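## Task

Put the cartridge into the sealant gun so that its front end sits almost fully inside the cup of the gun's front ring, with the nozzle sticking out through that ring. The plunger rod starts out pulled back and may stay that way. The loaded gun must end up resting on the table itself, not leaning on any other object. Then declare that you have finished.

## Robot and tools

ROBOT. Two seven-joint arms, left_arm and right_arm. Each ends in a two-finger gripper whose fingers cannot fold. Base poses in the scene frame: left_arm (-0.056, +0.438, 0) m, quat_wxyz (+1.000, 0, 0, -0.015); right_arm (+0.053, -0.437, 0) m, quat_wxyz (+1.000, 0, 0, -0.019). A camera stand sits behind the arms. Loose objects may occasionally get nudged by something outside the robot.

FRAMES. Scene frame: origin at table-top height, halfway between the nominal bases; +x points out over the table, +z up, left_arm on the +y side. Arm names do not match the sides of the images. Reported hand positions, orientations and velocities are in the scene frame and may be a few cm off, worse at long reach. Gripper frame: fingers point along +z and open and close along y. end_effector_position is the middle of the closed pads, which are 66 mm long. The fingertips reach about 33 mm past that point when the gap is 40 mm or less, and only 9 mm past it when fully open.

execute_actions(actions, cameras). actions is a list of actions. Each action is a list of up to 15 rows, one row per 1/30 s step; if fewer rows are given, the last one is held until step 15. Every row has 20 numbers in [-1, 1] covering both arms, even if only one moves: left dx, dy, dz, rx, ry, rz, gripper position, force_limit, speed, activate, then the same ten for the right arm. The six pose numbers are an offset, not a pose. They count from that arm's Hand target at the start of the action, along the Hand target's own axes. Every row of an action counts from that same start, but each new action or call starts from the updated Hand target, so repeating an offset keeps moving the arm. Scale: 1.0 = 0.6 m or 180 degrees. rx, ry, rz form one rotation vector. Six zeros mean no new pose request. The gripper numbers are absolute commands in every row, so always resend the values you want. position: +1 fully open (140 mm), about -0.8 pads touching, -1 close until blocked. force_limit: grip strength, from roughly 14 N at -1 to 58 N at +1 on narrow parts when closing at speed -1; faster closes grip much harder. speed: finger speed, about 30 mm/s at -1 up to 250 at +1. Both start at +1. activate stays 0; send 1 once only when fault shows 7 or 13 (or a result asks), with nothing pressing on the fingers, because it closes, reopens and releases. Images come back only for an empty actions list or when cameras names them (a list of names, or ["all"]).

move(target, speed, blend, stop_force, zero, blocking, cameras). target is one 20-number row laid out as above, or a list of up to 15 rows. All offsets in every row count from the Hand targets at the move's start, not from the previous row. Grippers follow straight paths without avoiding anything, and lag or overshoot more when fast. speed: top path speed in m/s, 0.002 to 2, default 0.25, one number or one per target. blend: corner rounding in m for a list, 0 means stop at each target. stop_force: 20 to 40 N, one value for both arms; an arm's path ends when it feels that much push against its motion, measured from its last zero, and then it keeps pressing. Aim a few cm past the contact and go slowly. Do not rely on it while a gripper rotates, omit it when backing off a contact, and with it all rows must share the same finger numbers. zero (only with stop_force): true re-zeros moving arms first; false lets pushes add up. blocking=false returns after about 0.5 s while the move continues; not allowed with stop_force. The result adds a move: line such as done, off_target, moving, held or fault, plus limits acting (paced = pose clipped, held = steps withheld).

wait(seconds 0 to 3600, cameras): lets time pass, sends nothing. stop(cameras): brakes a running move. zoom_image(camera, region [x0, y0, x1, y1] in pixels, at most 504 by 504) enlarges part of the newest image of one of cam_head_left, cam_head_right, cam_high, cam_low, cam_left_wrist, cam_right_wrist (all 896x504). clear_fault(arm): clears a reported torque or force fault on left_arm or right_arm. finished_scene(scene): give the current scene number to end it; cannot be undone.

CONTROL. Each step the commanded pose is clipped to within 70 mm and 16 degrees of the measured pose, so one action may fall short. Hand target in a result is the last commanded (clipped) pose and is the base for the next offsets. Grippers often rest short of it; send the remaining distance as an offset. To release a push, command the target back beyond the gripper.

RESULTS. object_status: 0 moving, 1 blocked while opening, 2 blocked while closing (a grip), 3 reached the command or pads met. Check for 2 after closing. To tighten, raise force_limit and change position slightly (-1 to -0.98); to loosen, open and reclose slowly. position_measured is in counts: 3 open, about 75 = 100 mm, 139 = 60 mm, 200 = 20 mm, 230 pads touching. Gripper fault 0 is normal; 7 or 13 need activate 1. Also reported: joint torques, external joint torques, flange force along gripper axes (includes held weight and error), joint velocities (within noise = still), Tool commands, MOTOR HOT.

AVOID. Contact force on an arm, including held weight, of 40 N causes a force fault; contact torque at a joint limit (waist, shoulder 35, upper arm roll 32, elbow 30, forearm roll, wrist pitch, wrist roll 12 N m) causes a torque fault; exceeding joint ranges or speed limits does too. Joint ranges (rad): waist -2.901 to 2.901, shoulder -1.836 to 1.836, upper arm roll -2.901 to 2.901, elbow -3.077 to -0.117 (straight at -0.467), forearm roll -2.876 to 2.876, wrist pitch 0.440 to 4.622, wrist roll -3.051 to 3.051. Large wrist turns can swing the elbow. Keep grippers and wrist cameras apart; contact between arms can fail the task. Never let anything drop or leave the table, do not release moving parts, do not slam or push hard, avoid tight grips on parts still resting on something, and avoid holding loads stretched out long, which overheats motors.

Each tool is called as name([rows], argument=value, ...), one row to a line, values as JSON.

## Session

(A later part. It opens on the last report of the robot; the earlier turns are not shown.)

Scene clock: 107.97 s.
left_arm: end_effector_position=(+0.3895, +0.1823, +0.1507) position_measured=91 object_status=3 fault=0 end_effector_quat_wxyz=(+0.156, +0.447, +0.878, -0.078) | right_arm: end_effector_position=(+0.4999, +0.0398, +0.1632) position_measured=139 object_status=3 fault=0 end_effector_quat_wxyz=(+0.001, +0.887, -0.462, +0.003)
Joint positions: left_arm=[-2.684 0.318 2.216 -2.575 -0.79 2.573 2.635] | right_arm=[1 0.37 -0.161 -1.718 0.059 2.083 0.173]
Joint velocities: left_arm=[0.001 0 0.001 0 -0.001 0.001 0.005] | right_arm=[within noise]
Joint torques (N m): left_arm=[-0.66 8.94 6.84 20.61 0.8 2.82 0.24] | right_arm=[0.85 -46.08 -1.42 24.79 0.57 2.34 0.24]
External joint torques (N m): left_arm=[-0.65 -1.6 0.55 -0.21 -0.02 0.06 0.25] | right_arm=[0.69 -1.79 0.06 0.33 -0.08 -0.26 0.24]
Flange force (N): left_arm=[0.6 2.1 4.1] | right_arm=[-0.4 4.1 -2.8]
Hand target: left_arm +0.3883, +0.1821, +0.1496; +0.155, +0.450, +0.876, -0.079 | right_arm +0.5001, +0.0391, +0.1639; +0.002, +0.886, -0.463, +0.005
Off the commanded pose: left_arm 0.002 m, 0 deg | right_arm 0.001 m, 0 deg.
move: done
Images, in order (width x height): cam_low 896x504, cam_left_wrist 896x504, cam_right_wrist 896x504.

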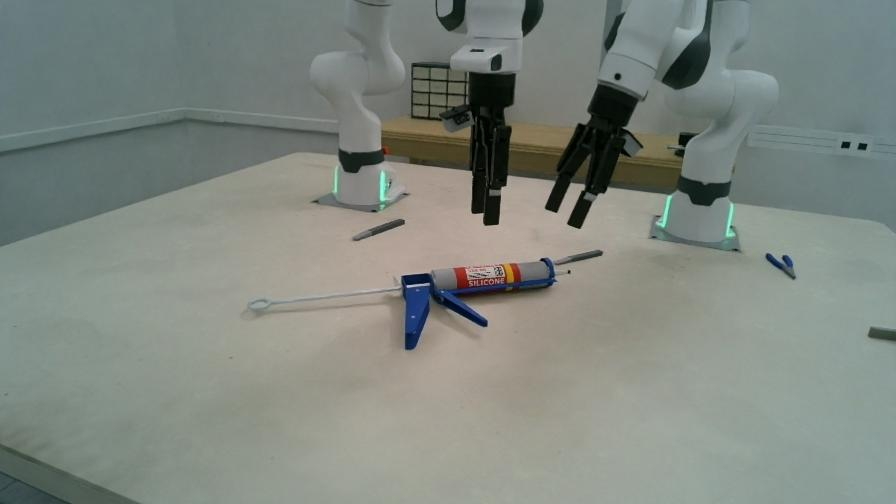

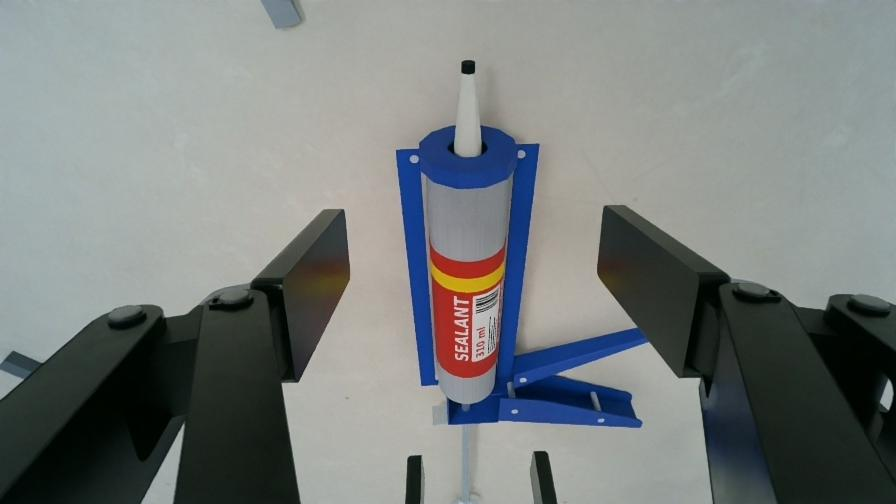

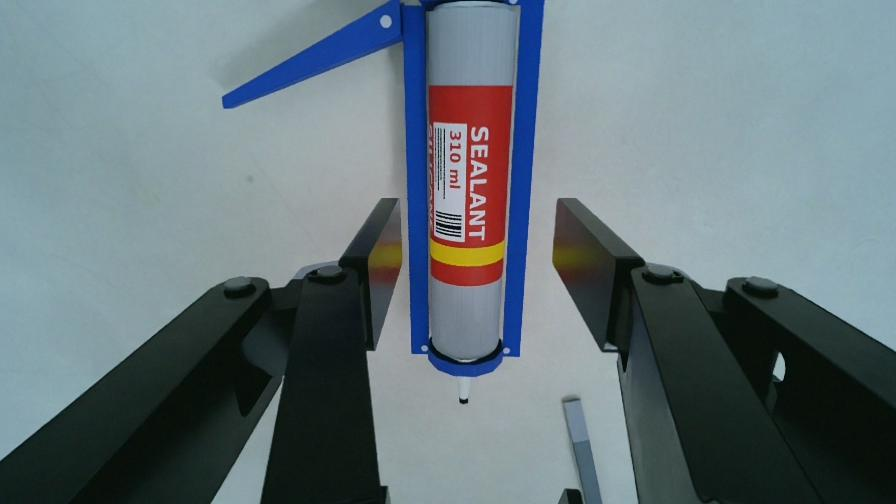

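zoom_image(camera="cam_right_wrist", region=[400, 270, 540, 410])

zoom_image(camera="cam_right_wrist", region=[380, 0, 580, 120])

zoom_image(camera="cam_left_wrist", region=[380, 40, 560, 220])

zoom_image(camera="cam_low", region=[500, 230, 600, 310])

zoom_image(camera="cam_left_wrist", region=[400, 320, 540, 460])

Scaled by 3.600.

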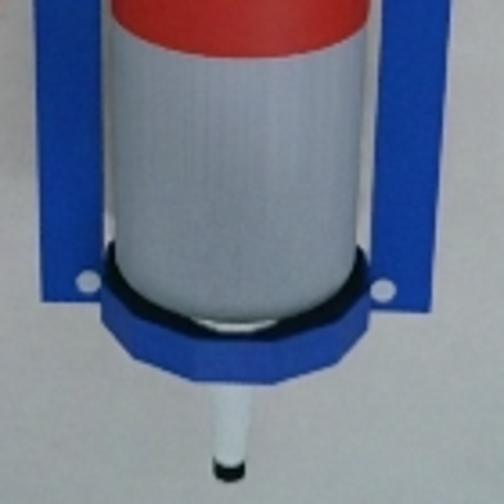

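Scaled by 2.520.

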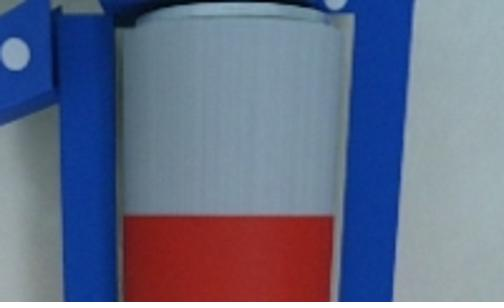

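Scaled by 2.800.

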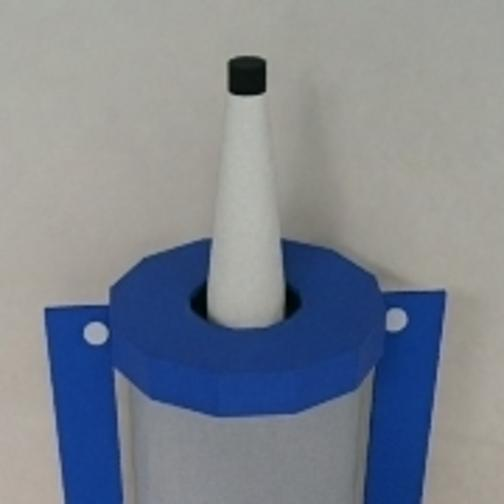

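Scaled by 5.040.

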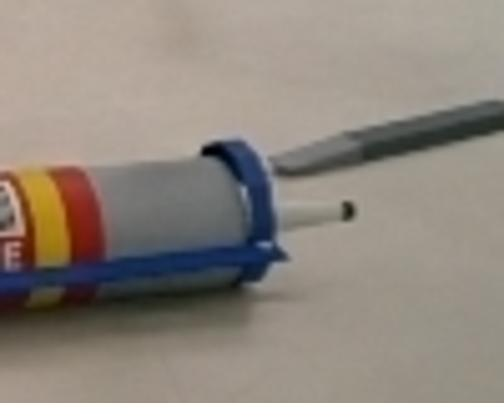

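Scaled by 3.600.

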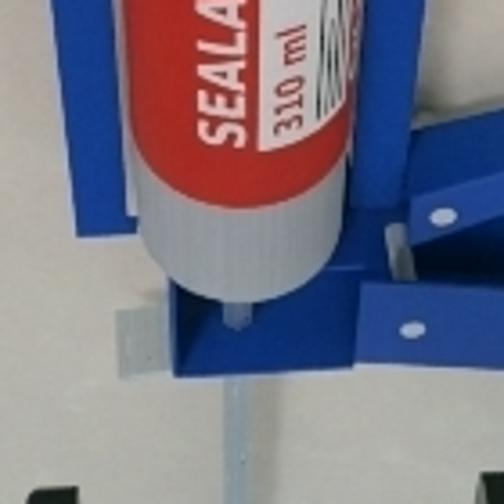

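move([
  [0,0,0.2,0,0,0,0.3,-0.1,-0.5,0, 0.6983,0.0067,0.0233,0,0,0,-0.08,-1,0,0],
  [0,0,0.2,0,0,0,-0.98,-0.1,-1,0, 0.6983,0.0067,0.0233,0,0,0,-1,-1,0,0],
], speed=[0.12,0.1], cameras=["cam_right_wrist","cam_low","cam_left_wrist"])

Scene clock: 116.30 s.
left_arm: end_effector_position=(+0.4122, +0.1500, +0.0369) position_measured=109 object_status=2 fault=0 end_effector_quat_wxyz=(+0.154, +0.451, +0.876, -0.078) | right_arm: end_effector_position=(+0.7369, -0.3069, +0.1554) position_measured=233 object_status=3 fault=0 end_effector_quat_wxyz=(+0.001, +0.885, -0.465, +0.006)
Joint positions: left_arm=[-2.853 -0.242 2.403 -2.549 -0.028 3.037 2.108] | right_arm=[0.373 0.509 -0.177 -1.529 0.087 2.039 -0.462]
Joint velocities: left_arm=[-0.001 -0.001 0 -0.001 0.004 0.001 -0.006] | right_arm=[within noise]
Joint torques (N m): left_arm=[-0.68 23.92 -4.18 17.62 1.09 3.34 -0.29] | right_arm=[0.19 -49.22 -1.42 25.13 0.77 2.42 -0.18]
External joint torques (N m): left_arm=[-0.63 -1.54 0.23 0.61 0.37 0.26 -0.28] | right_arm=[0.05 -1 0.8 0.55 0.08 -0.23 -0.18]
Flange force (N): left_arm=[0.0 0.0 0.0] | right_arm=[0.0 -0.2 -1.9]
Hand target: left_arm +0.4124, +0.1488, +0.0369; +0.155, +0.450, +0.876, -0.079 | right_arm +0.7361, -0.3073, +0.1541; +0.002, +0.886, -0.463, +0.005
Off the commanded pose: left_arm 0.001 m, 0 deg | right_arm 0.002 m, 0 deg.
joint sent to its limit (left arm) — joint 1 (waist), lower limit. The joint targets still meet the commanded pose.
move: done
Images, in order (width x height): cam_low 896x504, cam_left_wrist 896x504, cam_right_wrist 896x504.

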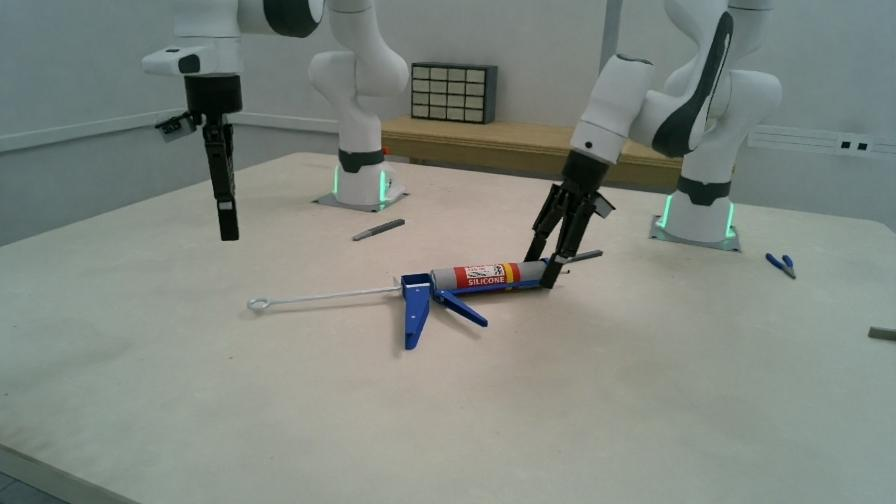

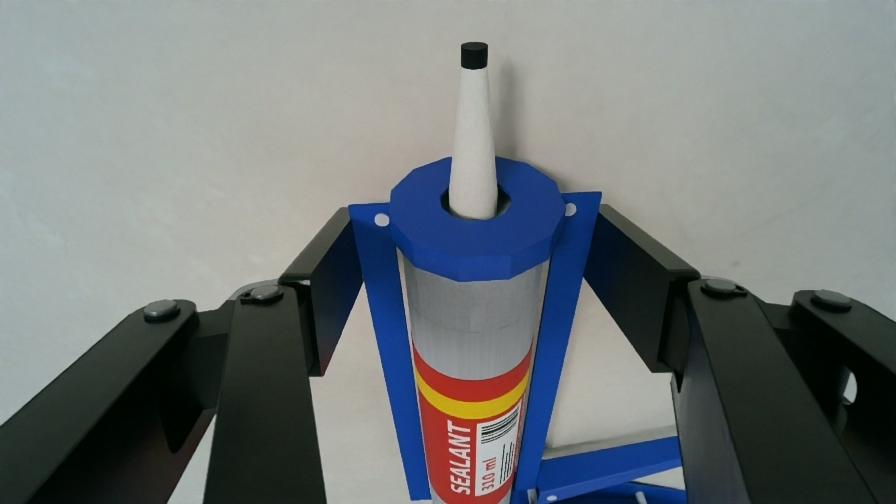

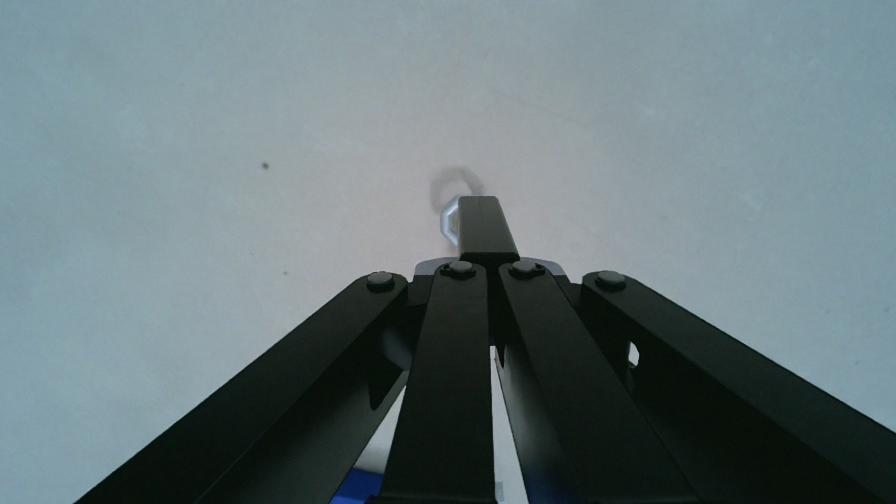

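move([
  [0,0,0,0,0,0,-0.98,-0.1,-1,0, 0.0217,-0.0067,0,0,0,0,-1,-1,0,0],
  [0,0,0,0,0,0,-0.98,-0.1,-1,0, 0.0217,-0.0067,0.185,0,0,0,-1,-1,0,0],
], speed=[0.1,0.06], cameras=["cam_right_wrist","cam_low","cam_left_wrist"])

zoom_image(camera="cam_low", region=[180, 200, 420, 340])

Scene clock: 119.67 s.
left_arm: end_effector_position=(+0.4121, +0.1499, +0.0369) position_measured=109 object_status=2 fault=0 end_effector_quat_wxyz=(+0.154, +0.451, +0.876, -0.078) | right_arm: end_effector_position=(+0.7469, -0.3171, +0.0437) position_measured=233 object_status=3 fault=0 end_effector_quat_wxyz=(+0.004, +0.886, -0.464, +0.004)
Joint positions: left_arm=[-2.853 -0.242 2.403 -2.549 -0.026 3.037 2.106] | right_arm=[0.326 0.672 -0.137 -1.558 0.094 2.225 -0.483]
Joint velocities: left_arm=[within noise] | right_arm=[0 0 0.001 0.001 0 0.004 0]
Joint torques (N m): left_arm=[-0.66 23.83 -4.07 17.69 1.02 3.34 -0.37] | right_arm=[0 -53.14 -0.75 23.51 0.69 2.73 -0.16]
External joint torques (N m): left_arm=[-0.69 -1.65 0.28 0.69 0.3 0.26 -0.36] | right_arm=[0.14 -2.08 1.59 0.2 0.08 0.09 -0.16]
Flange force (N): left_arm=[0.0 0.0 0.0] | right_arm=[-2.5 4.8 -2.7]
Hand target: left_arm +0.4124, +0.1488, +0.0369; +0.155, +0.450, +0.876, -0.079 | right_arm +0.7475, -0.3166, +0.0433; +0.002, +0.886, -0.463, +0.005
Off the commanded pose: left_arm 0.001 m, 0 deg | right_arm 0.001 m, 0 deg.
joint sent to its limit (left arm) — joint 1 (waist), lower limit. The joint targets still meet the commanded pose.
move: done
Images, in order (width x height): cam_low 896x504, cam_left_wrist 896x504, cam_right_wrist 896x504.

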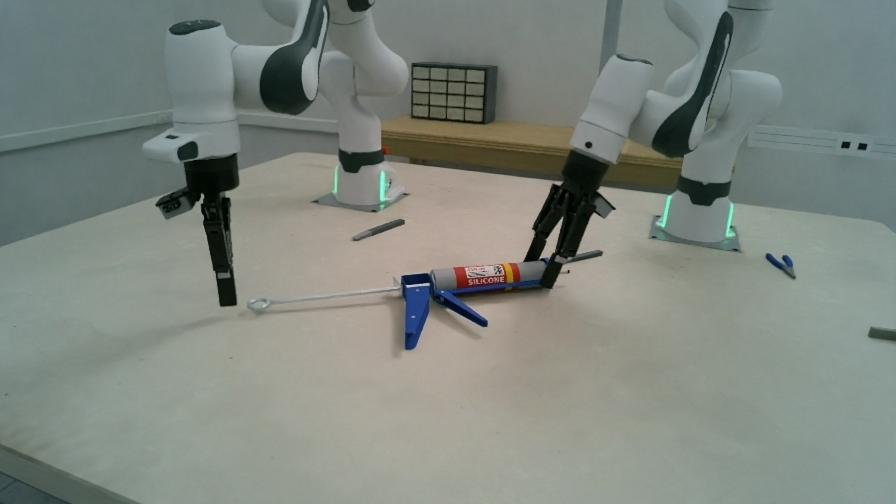

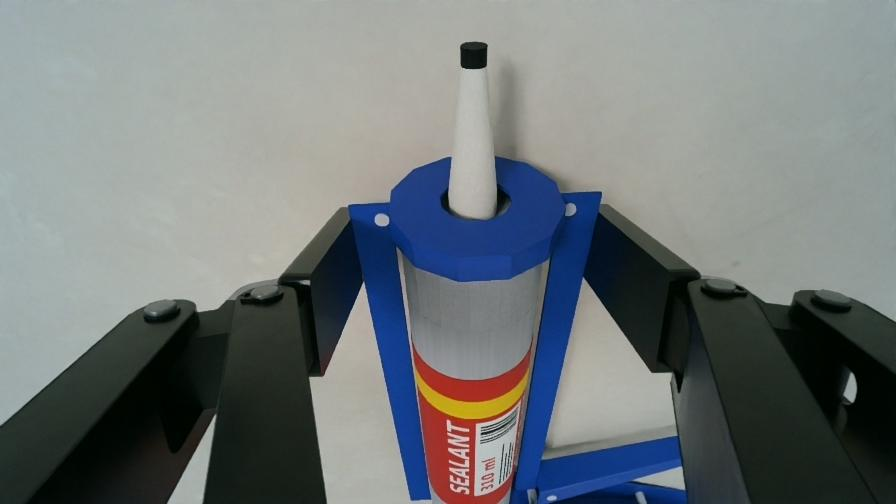

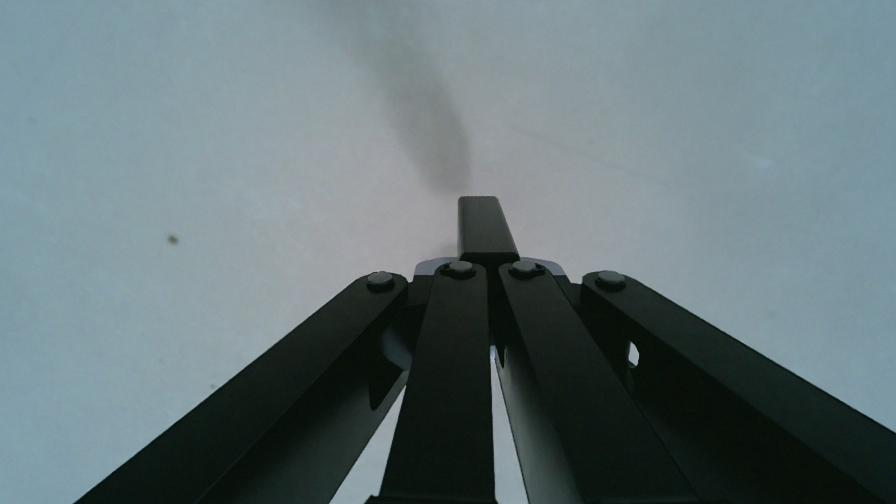

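Scaled by 2.100.

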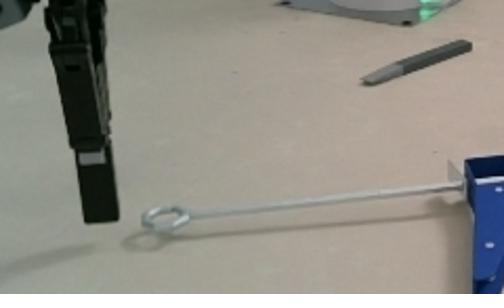

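move(target=[0,0,0,0,0,0,-0.98,-0.1,-1,0, -0.03,0,0,0,0,0,-1,-1,0,0], speed=0.03, stop_force=20, cameras=["cam_right_wrist","cam_low","cam_left_wrist"])

zoom_image(camera="cam_low", region=[180, 200, 420, 340])

Scene clock: 121.80 s.
left_arm: end_effector_position=(+0.4122, +0.1499, +0.0369) position_measured=109 object_status=2 fault=0 end_effector_quat_wxyz=(+0.154, +0.451, +0.876, -0.078) | right_arm: end_effector_position=(+0.7367, -0.3023, +0.0425) position_measured=233 object_status=3 fault=0 end_effector_quat_wxyz=(+0.003, +0.888, -0.461, +0.004)
Joint positions: left_arm=[-2.853 -0.242 2.403 -2.549 -0.026 3.037 2.106] | right_arm=[0.35 0.651 -0.137 -1.596 0.094 2.243 -0.469]
Joint torques (N m): left_arm=[-0.68 23.84 -4.14 17.67 1.04 3.32 -0.32] | right_arm=[0.63 -53.27 -1.74 22.98 0.69 2.78 0.23]
External joint torques (N m): left_arm=[-0.74 -1.59 0.17 0.65 0.32 0.24 -0.31] | right_arm=[0.39 -2.62 0.28 -0.32 0.08 0.13 0.23]
Flange force (N): left_arm=[0.0 0.0 0.0] | right_arm=[-4.8 8.8 -3.7]
Hand target: left_arm +0.4124, +0.1488, +0.0369; +0.155, +0.450, +0.876, -0.079 | right_arm +0.7373, -0.3018, +0.0431; +0.002, +0.886, -0.463, +0.005
Off the commanded pose: left_arm 0.001 m, 0 deg | right_arm 0.001 m, 0 deg.
joint sent to its limit (left arm) — joint 1 (waist), lower limit. The joint targets still meet the commanded pose.
move: done
Images, in order (width x height): cam_low 896x504, cam_left_wrist 896x504, cam_right_wrist 896x504.

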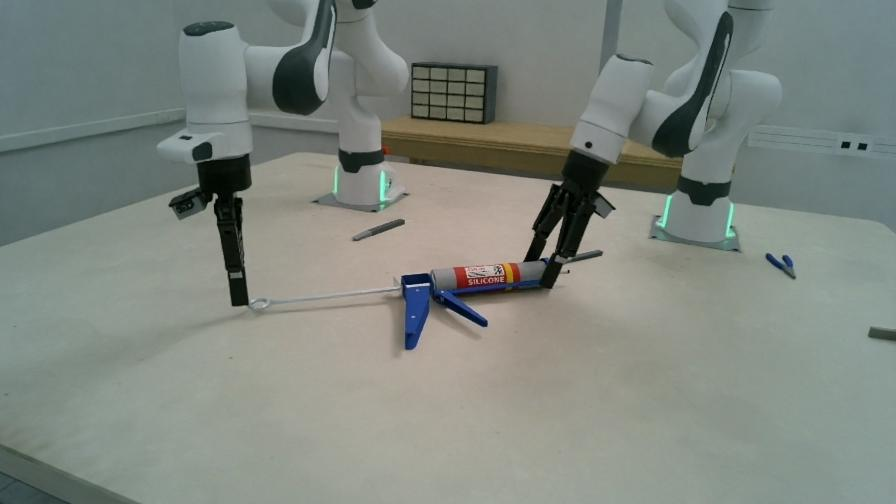

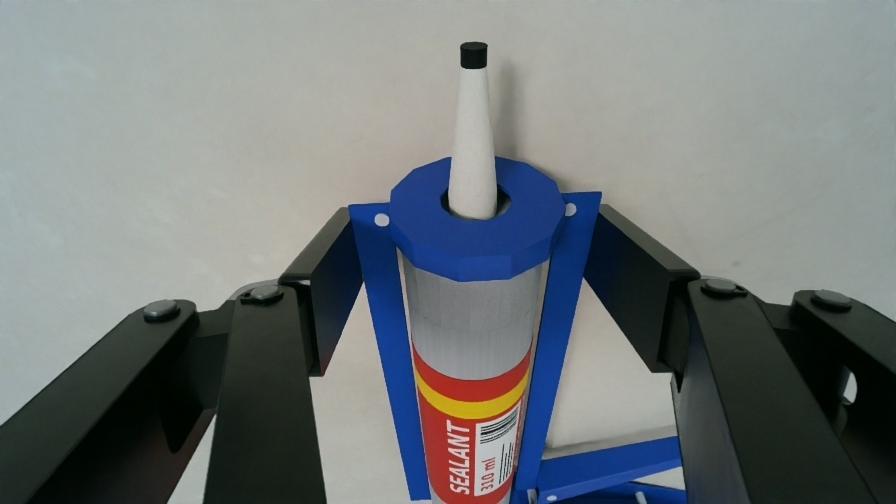

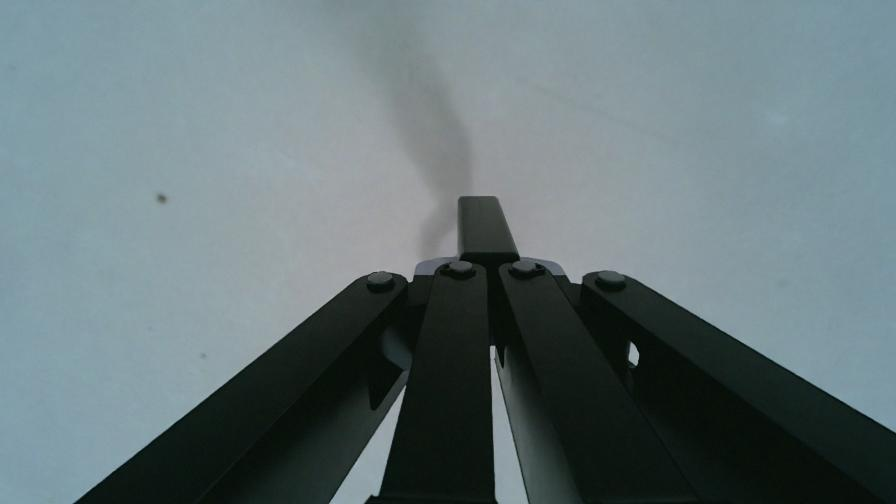

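Scaled by 2.100.

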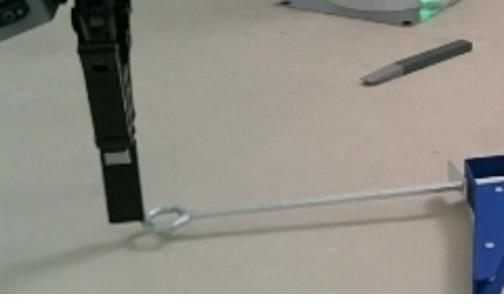

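move(target=[0,0,0,0,0,0,-0.98,-0.1,-1,0, -0.0117,0,0,0,0,0,-1,-1,0,0], speed=0.02, stop_force=20, cameras=["cam_right_wrist","cam_low","cam_left_wrist"])

zoom_image(camera="cam_low", region=[180, 200, 420, 340])

zoom_image(camera="cam_left_wrist", region=[370, 120, 610, 360])

Scene clock: 123.60 s.
left_arm: end_effector_position=(+0.4122, +0.1499, +0.0369) position_measured=109 object_status=2 fault=0 end_effector_quat_wxyz=(+0.154, +0.451, +0.876, -0.078) | right_arm: end_effector_position=(+0.7334, -0.2965, +0.0433) position_measured=233 object_status=3 fault=0 end_effector_quat_wxyz=(+0.002, +0.888, -0.461, +0.004)
Joint positions: left_arm=[-2.853 -0.242 2.403 -2.549 -0.026 3.037 2.106] | right_arm=[0.361 0.642 -0.138 -1.61 0.094 2.249 -0.46]
Joint torques (N m): left_arm=[-0.67 23.87 -4.09 17.75 1.04 3.33 -0.29] | right_arm=[0.84 -52.45 -1.7 22.56 0.71 2.71 0.24]
External joint torques (N m): left_arm=[-0.74 -1.58 0.23 0.69 0.32 0.24 -0.28] | right_arm=[0.81 -2.15 0.47 -0.62 0.11 0.07 0.24]
Flange force (N): left_arm=[0.0 0.0 0.0] | right_arm=[-5.3 8.6 -3.0]
Hand target: left_arm +0.4124, +0.1488, +0.0369; +0.155, +0.450, +0.876, -0.079 | right_arm +0.7332, -0.2960, +0.0430; +0.002, +0.886, -0.463, +0.005
Off the commanded pose: left_arm 0.001 m, 0 deg | right_arm 0.001 m, 0 deg.
joint sent to its limit (left arm) — joint 1 (waist), lower limit. The joint targets still meet the commanded pose.
move: done
Images, in order (width x height): cam_low 896x504, cam_left_wrist 896x504, cam_right_wrist 896x504.

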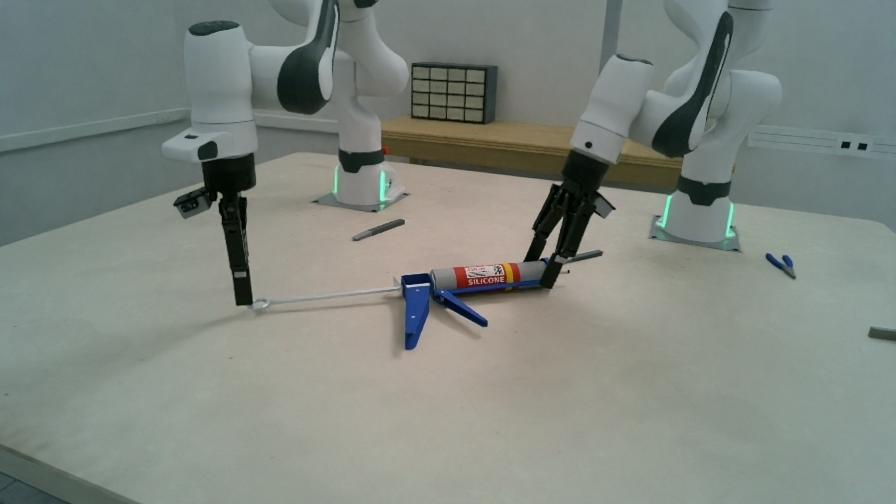

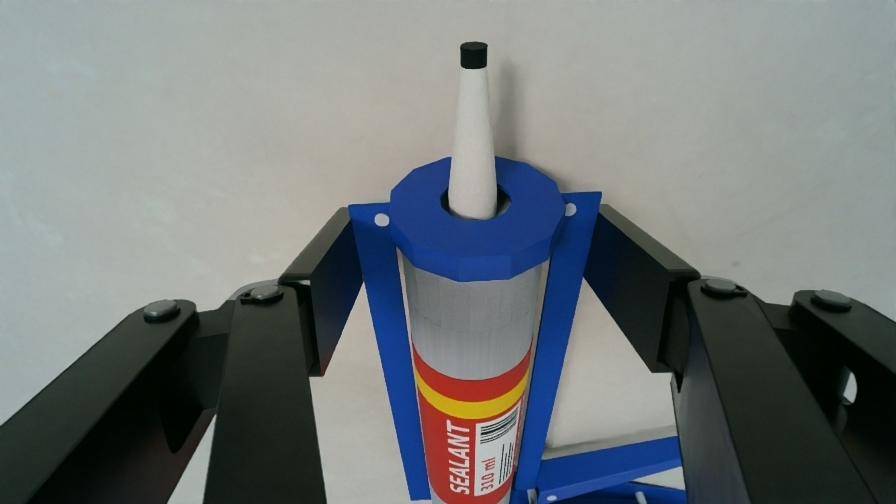

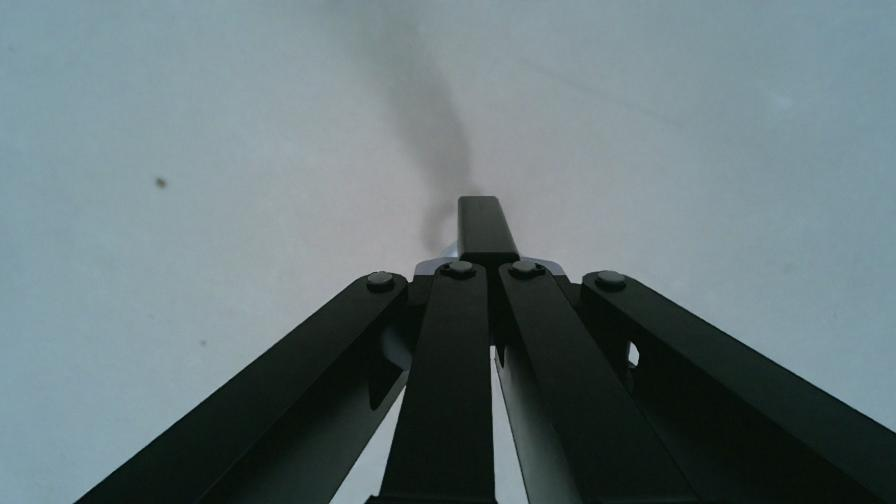

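Scaled by 2.100.

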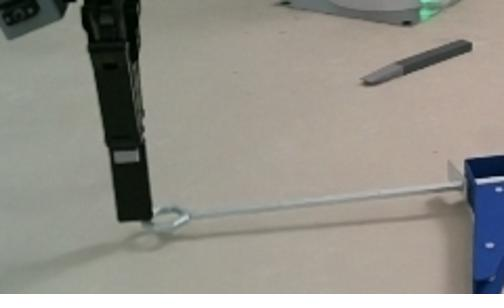

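Scaled by 2.100.

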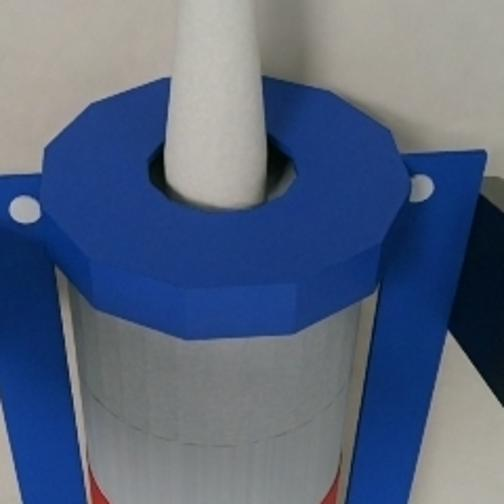

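move(target=[0,0,0,0,0,0,-0.98,-0.1,-1,0, -0.01,0,0,0,0,0,-1,-1,0,0], speed=0.02, stop_force=20, zero=false, cameras=["cam_right_wrist","cam_low","cam_left_wrist"])

zoom_image(camera="cam_low", region=[210, 260, 330, 330])

zoom_image(camera="cam_left_wrist", region=[370, 120, 610, 360])

Scene clock: 125.37 s.
left_arm: end_effector_position=(+0.4122, +0.1499, +0.0369) position_measured=109 object_status=2 fault=0 end_effector_quat_wxyz=(+0.154, +0.451, +0.876, -0.078) | right_arm: end_effector_position=(+0.7301, -0.2915, +0.0433) position_measured=233 object_status=3 fault=0 end_effector_quat_wxyz=(+0.002, +0.887, -0.461, +0.004)
Joint positions: left_arm=[-2.853 -0.242 2.403 -2.549 -0.026 3.037 2.106] | right_arm=[0.37 0.636 -0.138 -1.622 0.094 2.254 -0.452]
Joint torques (N m): left_arm=[-0.6 23.86 -4.06 17.73 1.05 3.33 -0.31] | right_arm=[0.85 -52.24 -1.74 22.49 0.72 2.7 0.29]
External joint torques (N m): left_arm=[-0.58 -1.54 0.33 0.73 0.32 0.26 -0.3] | right_arm=[0.99 -2.43 0.53 -0.52 0.13 0.07 0.29]
Flange force (N): left_arm=[0.0 0.0 0.0] | right_arm=[-5.7 8.8 -3.5]
Hand target: left_arm +0.4124, +0.1488, +0.0369; +0.155, +0.450, +0.876, -0.079 | right_arm +0.7298, -0.2911, +0.0429; +0.002, +0.886, -0.463, +0.005
Off the commanded pose: left_arm 0.001 m, 0 deg | right_arm 0.001 m, 0 deg.
joint sent to its limit (left arm) — joint 1 (waist), lower limit. The joint targets still meet the commanded pose.
move: done
Images, in order (width x height): cam_low 896x504, cam_left_wrist 896x504, cam_right_wrist 896x504.

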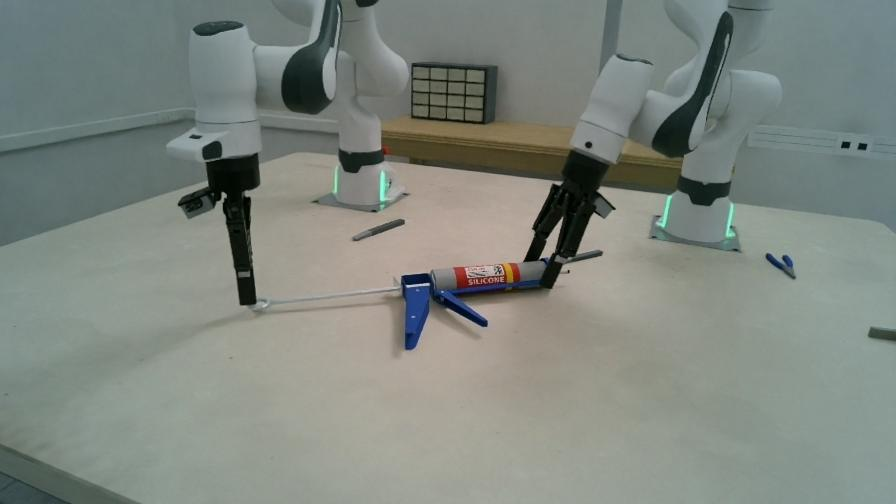

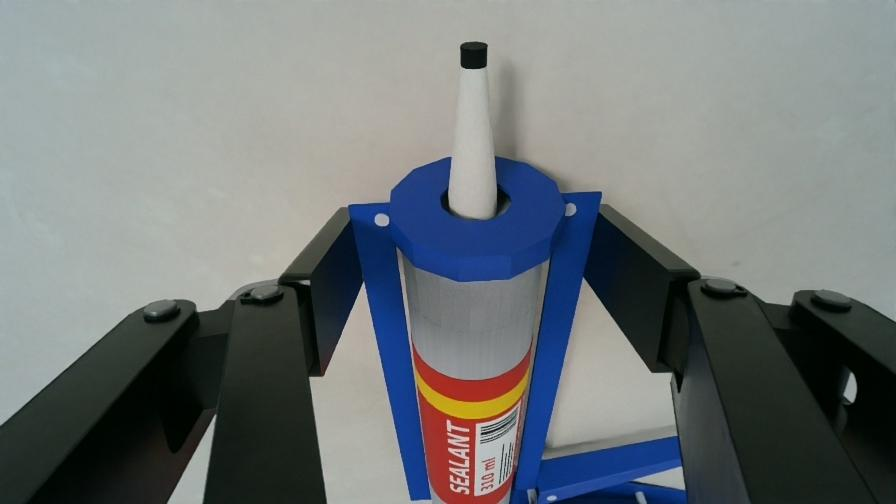

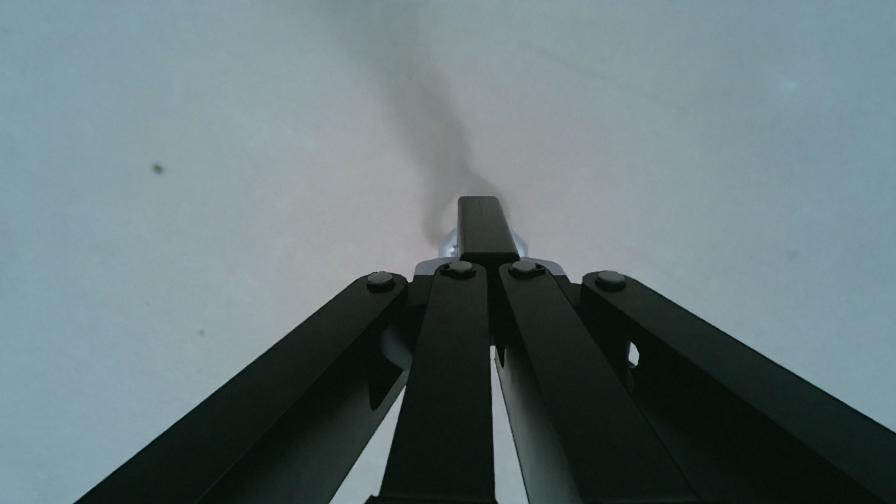

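Scaled by 4.200.

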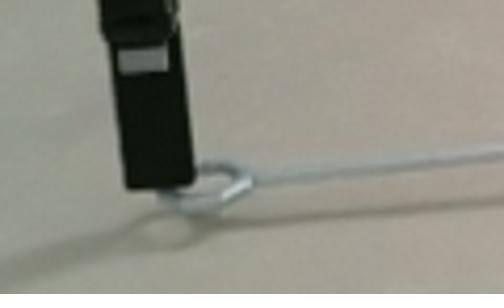

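Scaled by 2.100.

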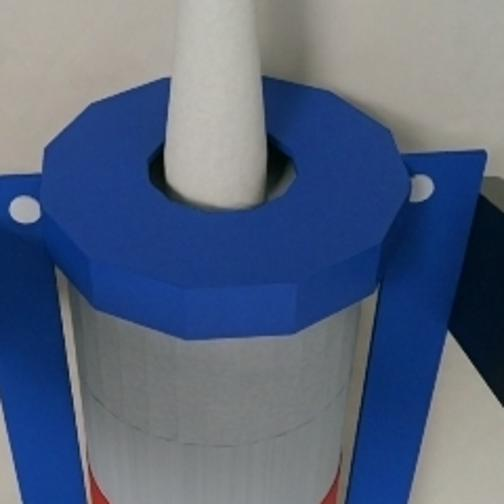

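move([
  [0,0,0,0,0,0,-0.98,-0.1,-1,0, 0.048,0,0,0,0,0,-1,-1,0,0],
  [0,0,0,0,0,0,-0.98,-0.1,-1,0, 0.048,0,0.012,0,0,0,-1,-1,0,0],
], speed=[0.06,0.03], cameras=["cam_right_wrist","cam_low"])

zoom_image(camera="cam_low", region=[210, 260, 330, 330])

Scene clock: 127.07 s.
left_arm: end_effector_position=(+0.4121, +0.1499, +0.0369) position_measured=109 object_status=2 fault=0 end_effector_quat_wxyz=(+0.154, +0.451, +0.876, -0.078) | right_arm: end_effector_position=(+0.7458, -0.3146, +0.0370) position_measured=233 object_status=3 fault=0 end_effector_quat_wxyz=(+0.002, +0.885, -0.466, +0.004)
Joint positions: left_arm=[-2.853 -0.242 2.403 -2.549 -0.026 3.037 2.106] | right_arm=[0.324 0.679 -0.131 -1.564 0.094 2.24 -0.477]
Joint velocities: left_arm=[within noise] | right_arm=[-0.001 0 -0.002 -0.001 0 0.005 -0.001]
Joint torques (N m): left_arm=[-0.69 23.87 -4.09 17.69 1.04 3.33 -0.33] | right_arm=[-0.01 -52.74 -0.96 23.45 0.69 2.68 -0.07]
External joint torques (N m): left_arm=[-0.7 -1.53 0.26 0.77 0.32 0.27 -0.32] | right_arm=[0.1 -1.56 1.25 0.23 0.08 0.05 -0.07]
Flange force (N): left_arm=[0.0 0.0 0.0] | right_arm=[-1.7 3.1 -2.1]
Hand target: left_arm +0.4124, +0.1488, +0.0369; +0.155, +0.450, +0.876, -0.079 | right_arm +0.7463, -0.3148, +0.0360; +0.002, +0.886, -0.463, +0.005
Off the commanded pose: left_arm 0.001 m, 0 deg | right_arm 0.001 m, 0 deg.
joint sent to its limit (left arm) — joint 1 (waist), lower limit. The joint targets still meet the commanded pose.
move: done
Images, in order (width x height): cam_low 896x504, cam_right_wrist 896x504.

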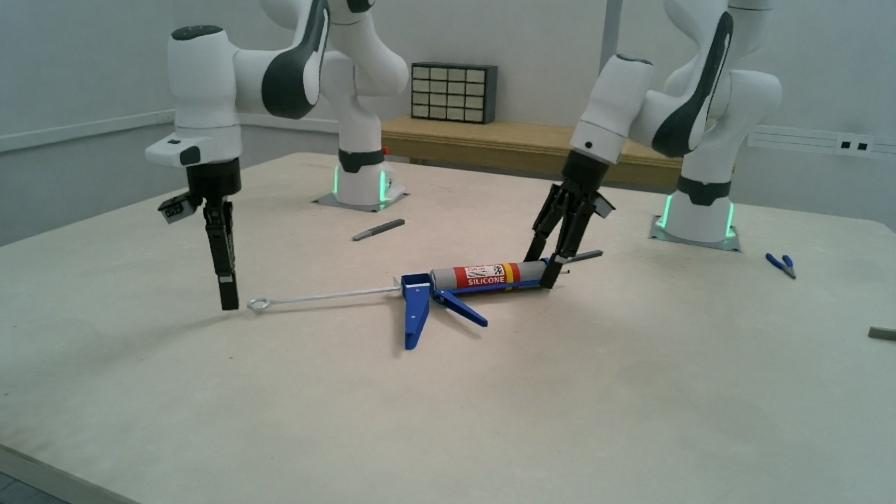

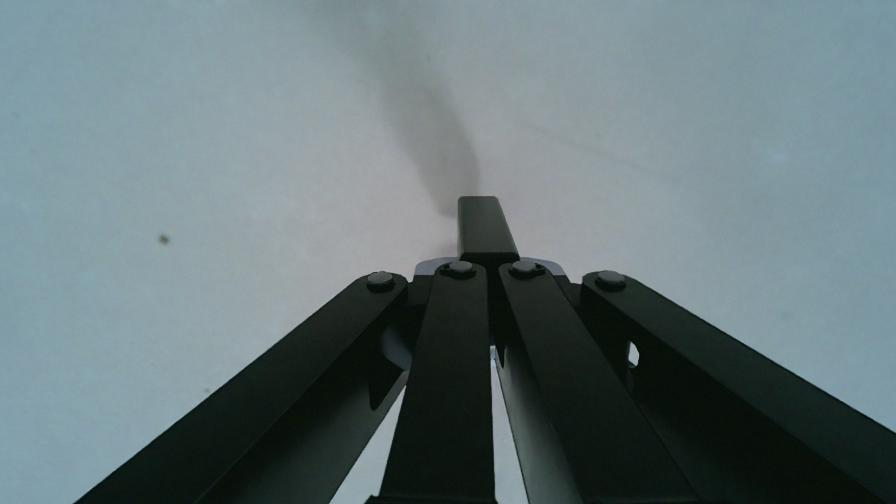

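Scaled by 4.200.

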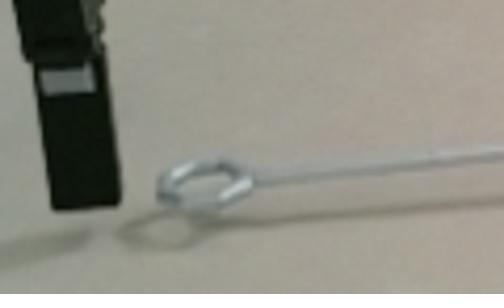

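move(target=[0,0,0,0,0,0,-0.98,-0.1,-1,0, 0,0,0.0117,0,0,0,-1,-1,0,0], speed=0.02, stop_force=20, cameras=["cam_low"])

zoom_image(camera="cam_low", region=[210, 260, 330, 330])

Scene clock: 128.80 s.
left_arm: end_effector_position=(+0.4121, +0.1499, +0.0369) position_measured=109 object_status=2 fault=0 end_effector_quat_wxyz=(+0.154, +0.451, +0.876, -0.078) | right_arm: end_effector_position=(+0.7465, -0.3146, +0.0305) position_measured=233 object_status=3 fault=0 end_effector_quat_wxyz=(+0.002, +0.885, -0.465, +0.005)
Joint positions: left_arm=[-2.853 -0.242 2.403 -2.549 -0.026 3.037 2.106] | right_arm=[0.322 0.689 -0.128 -1.564 0.094 2.252 -0.478]
Joint torques (N m): left_arm=[-0.64 23.83 -4.07 17.64 1.03 3.34 -0.27] | right_arm=[0.04 -52.78 -1.03 23.1 0.69 2.77 -0.2]
External joint torques (N m): left_arm=[-0.68 -1.53 0.25 0.67 0.31 0.27 -0.26] | right_arm=[0.12 -1.33 1.15 -0.11 0.09 0.12 -0.2]
Flange force (N): left_arm=[0.0 0.0 0.0] | right_arm=[-2.0 4.4 -1.7]
Hand target: left_arm +0.4124, +0.1488, +0.0369; +0.155, +0.450, +0.876, -0.079 | right_arm +0.7464, -0.3149, +0.0290; +0.002, +0.886, -0.463, +0.005
Off the commanded pose: left_arm 0.001 m, 0 deg | right_arm 0.002 m, 0 deg.
joint sent to its limit (left arm) — joint 1 (waist), lower limit. The joint targets still meet the commanded pose.
move: done

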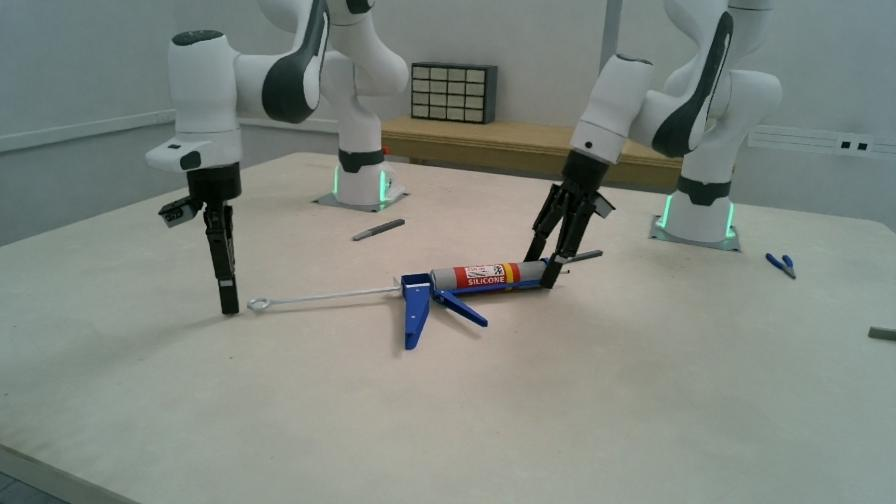

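Scaled by 4.200.

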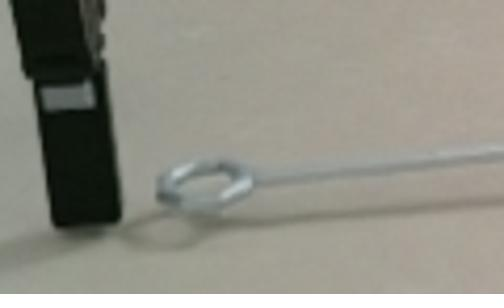

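move(target=[0,0,0,0,0,0,-0.98,-0.1,-1,0, -0.035,0,0,0,0,0,-1,-1,0,0], speed=0.03, stop_force=20, cameras=["cam_low","cam_left_wrist"])

zoom_image(camera="cam_low", region=[210, 260, 330, 330])

Scene clock: 130.93 s.
left_arm: end_effector_position=(+0.4120, +0.1502, +0.0366) position_measured=109 object_status=2 fault=0 end_effector_quat_wxyz=(+0.154, +0.451, +0.876, -0.078) | right_arm: end_effector_position=(+0.7370, -0.3054, +0.0288) position_measured=233 object_status=3 fault=0 end_effector_quat_wxyz=(+0.003, +0.885, -0.465, +0.007)
Joint positions: left_arm=[-2.853 -0.243 2.404 -2.549 -0.026 3.036 2.106] | right_arm=[0.347 0.668 -0.136 -1.608 0.093 2.276 -0.463]
Joint torques (N m): left_arm=[-0.7 24.08 -4.48 18.31 0.86 3.7 -0.32] | right_arm=[3.79 -53.84 1.47 22.29 1.63 2.09 0.23]
External joint torques (N m): left_arm=[-0.75 -1.41 -0.15 1.28 0.14 0.62 -0.31] | right_arm=[3.67 -3.23 3.62 -0.64 1.04 -0.56 0.23]
Flange force (N): left_arm=[0.0 0.0 0.0] | right_arm=[-10.0 9.2 -5.7]
Hand target: left_arm +0.4124, +0.1488, +0.0369; +0.155, +0.450, +0.876, -0.079 | right_arm +0.7344, -0.2976, +0.0288; +0.002, +0.886, -0.463, +0.005
Off the commanded pose: left_arm 0.001 m, 0 deg | right_arm 0.008 m, 0 deg.
joint sent to its limit (left arm) — joint 1 (waist), lower limit. The joint targets still meet the commanded pose.
move: off_target (right_arm)

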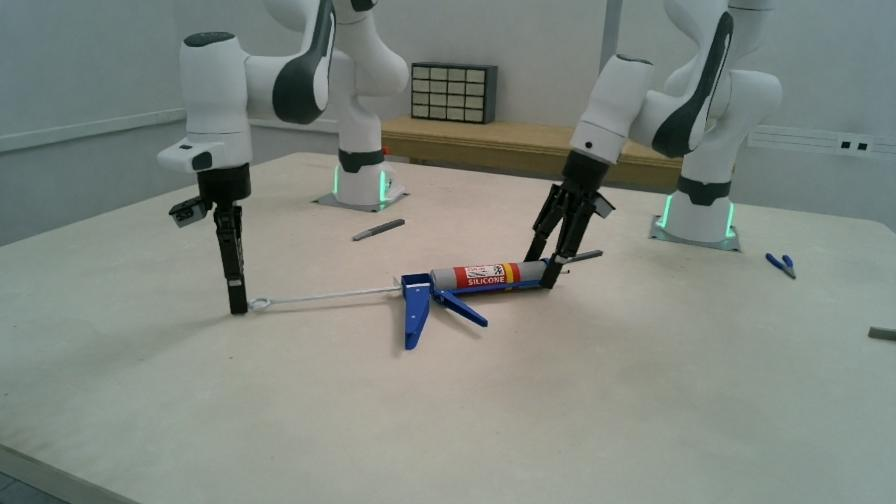

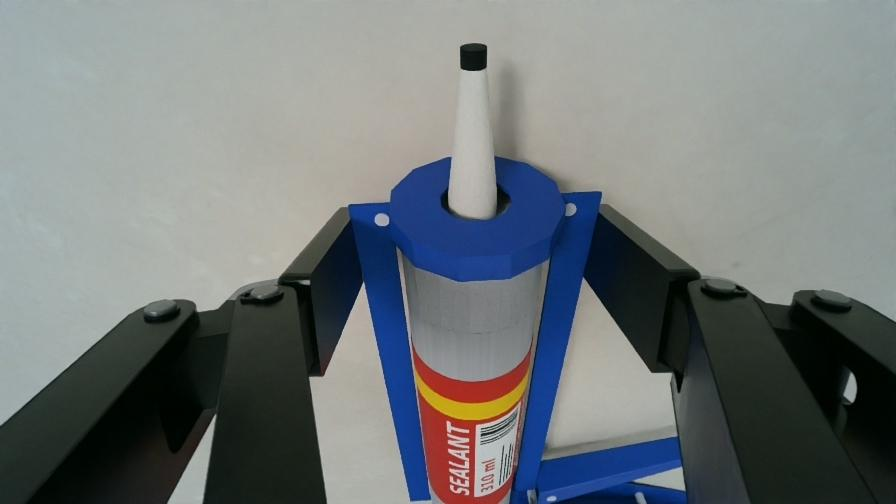

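Scaled by 4.200.

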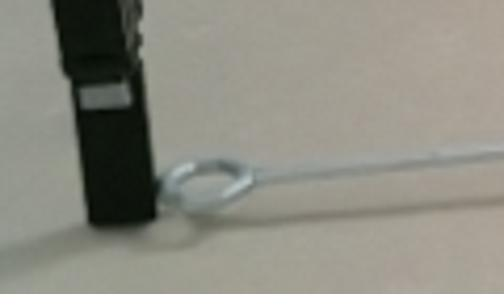

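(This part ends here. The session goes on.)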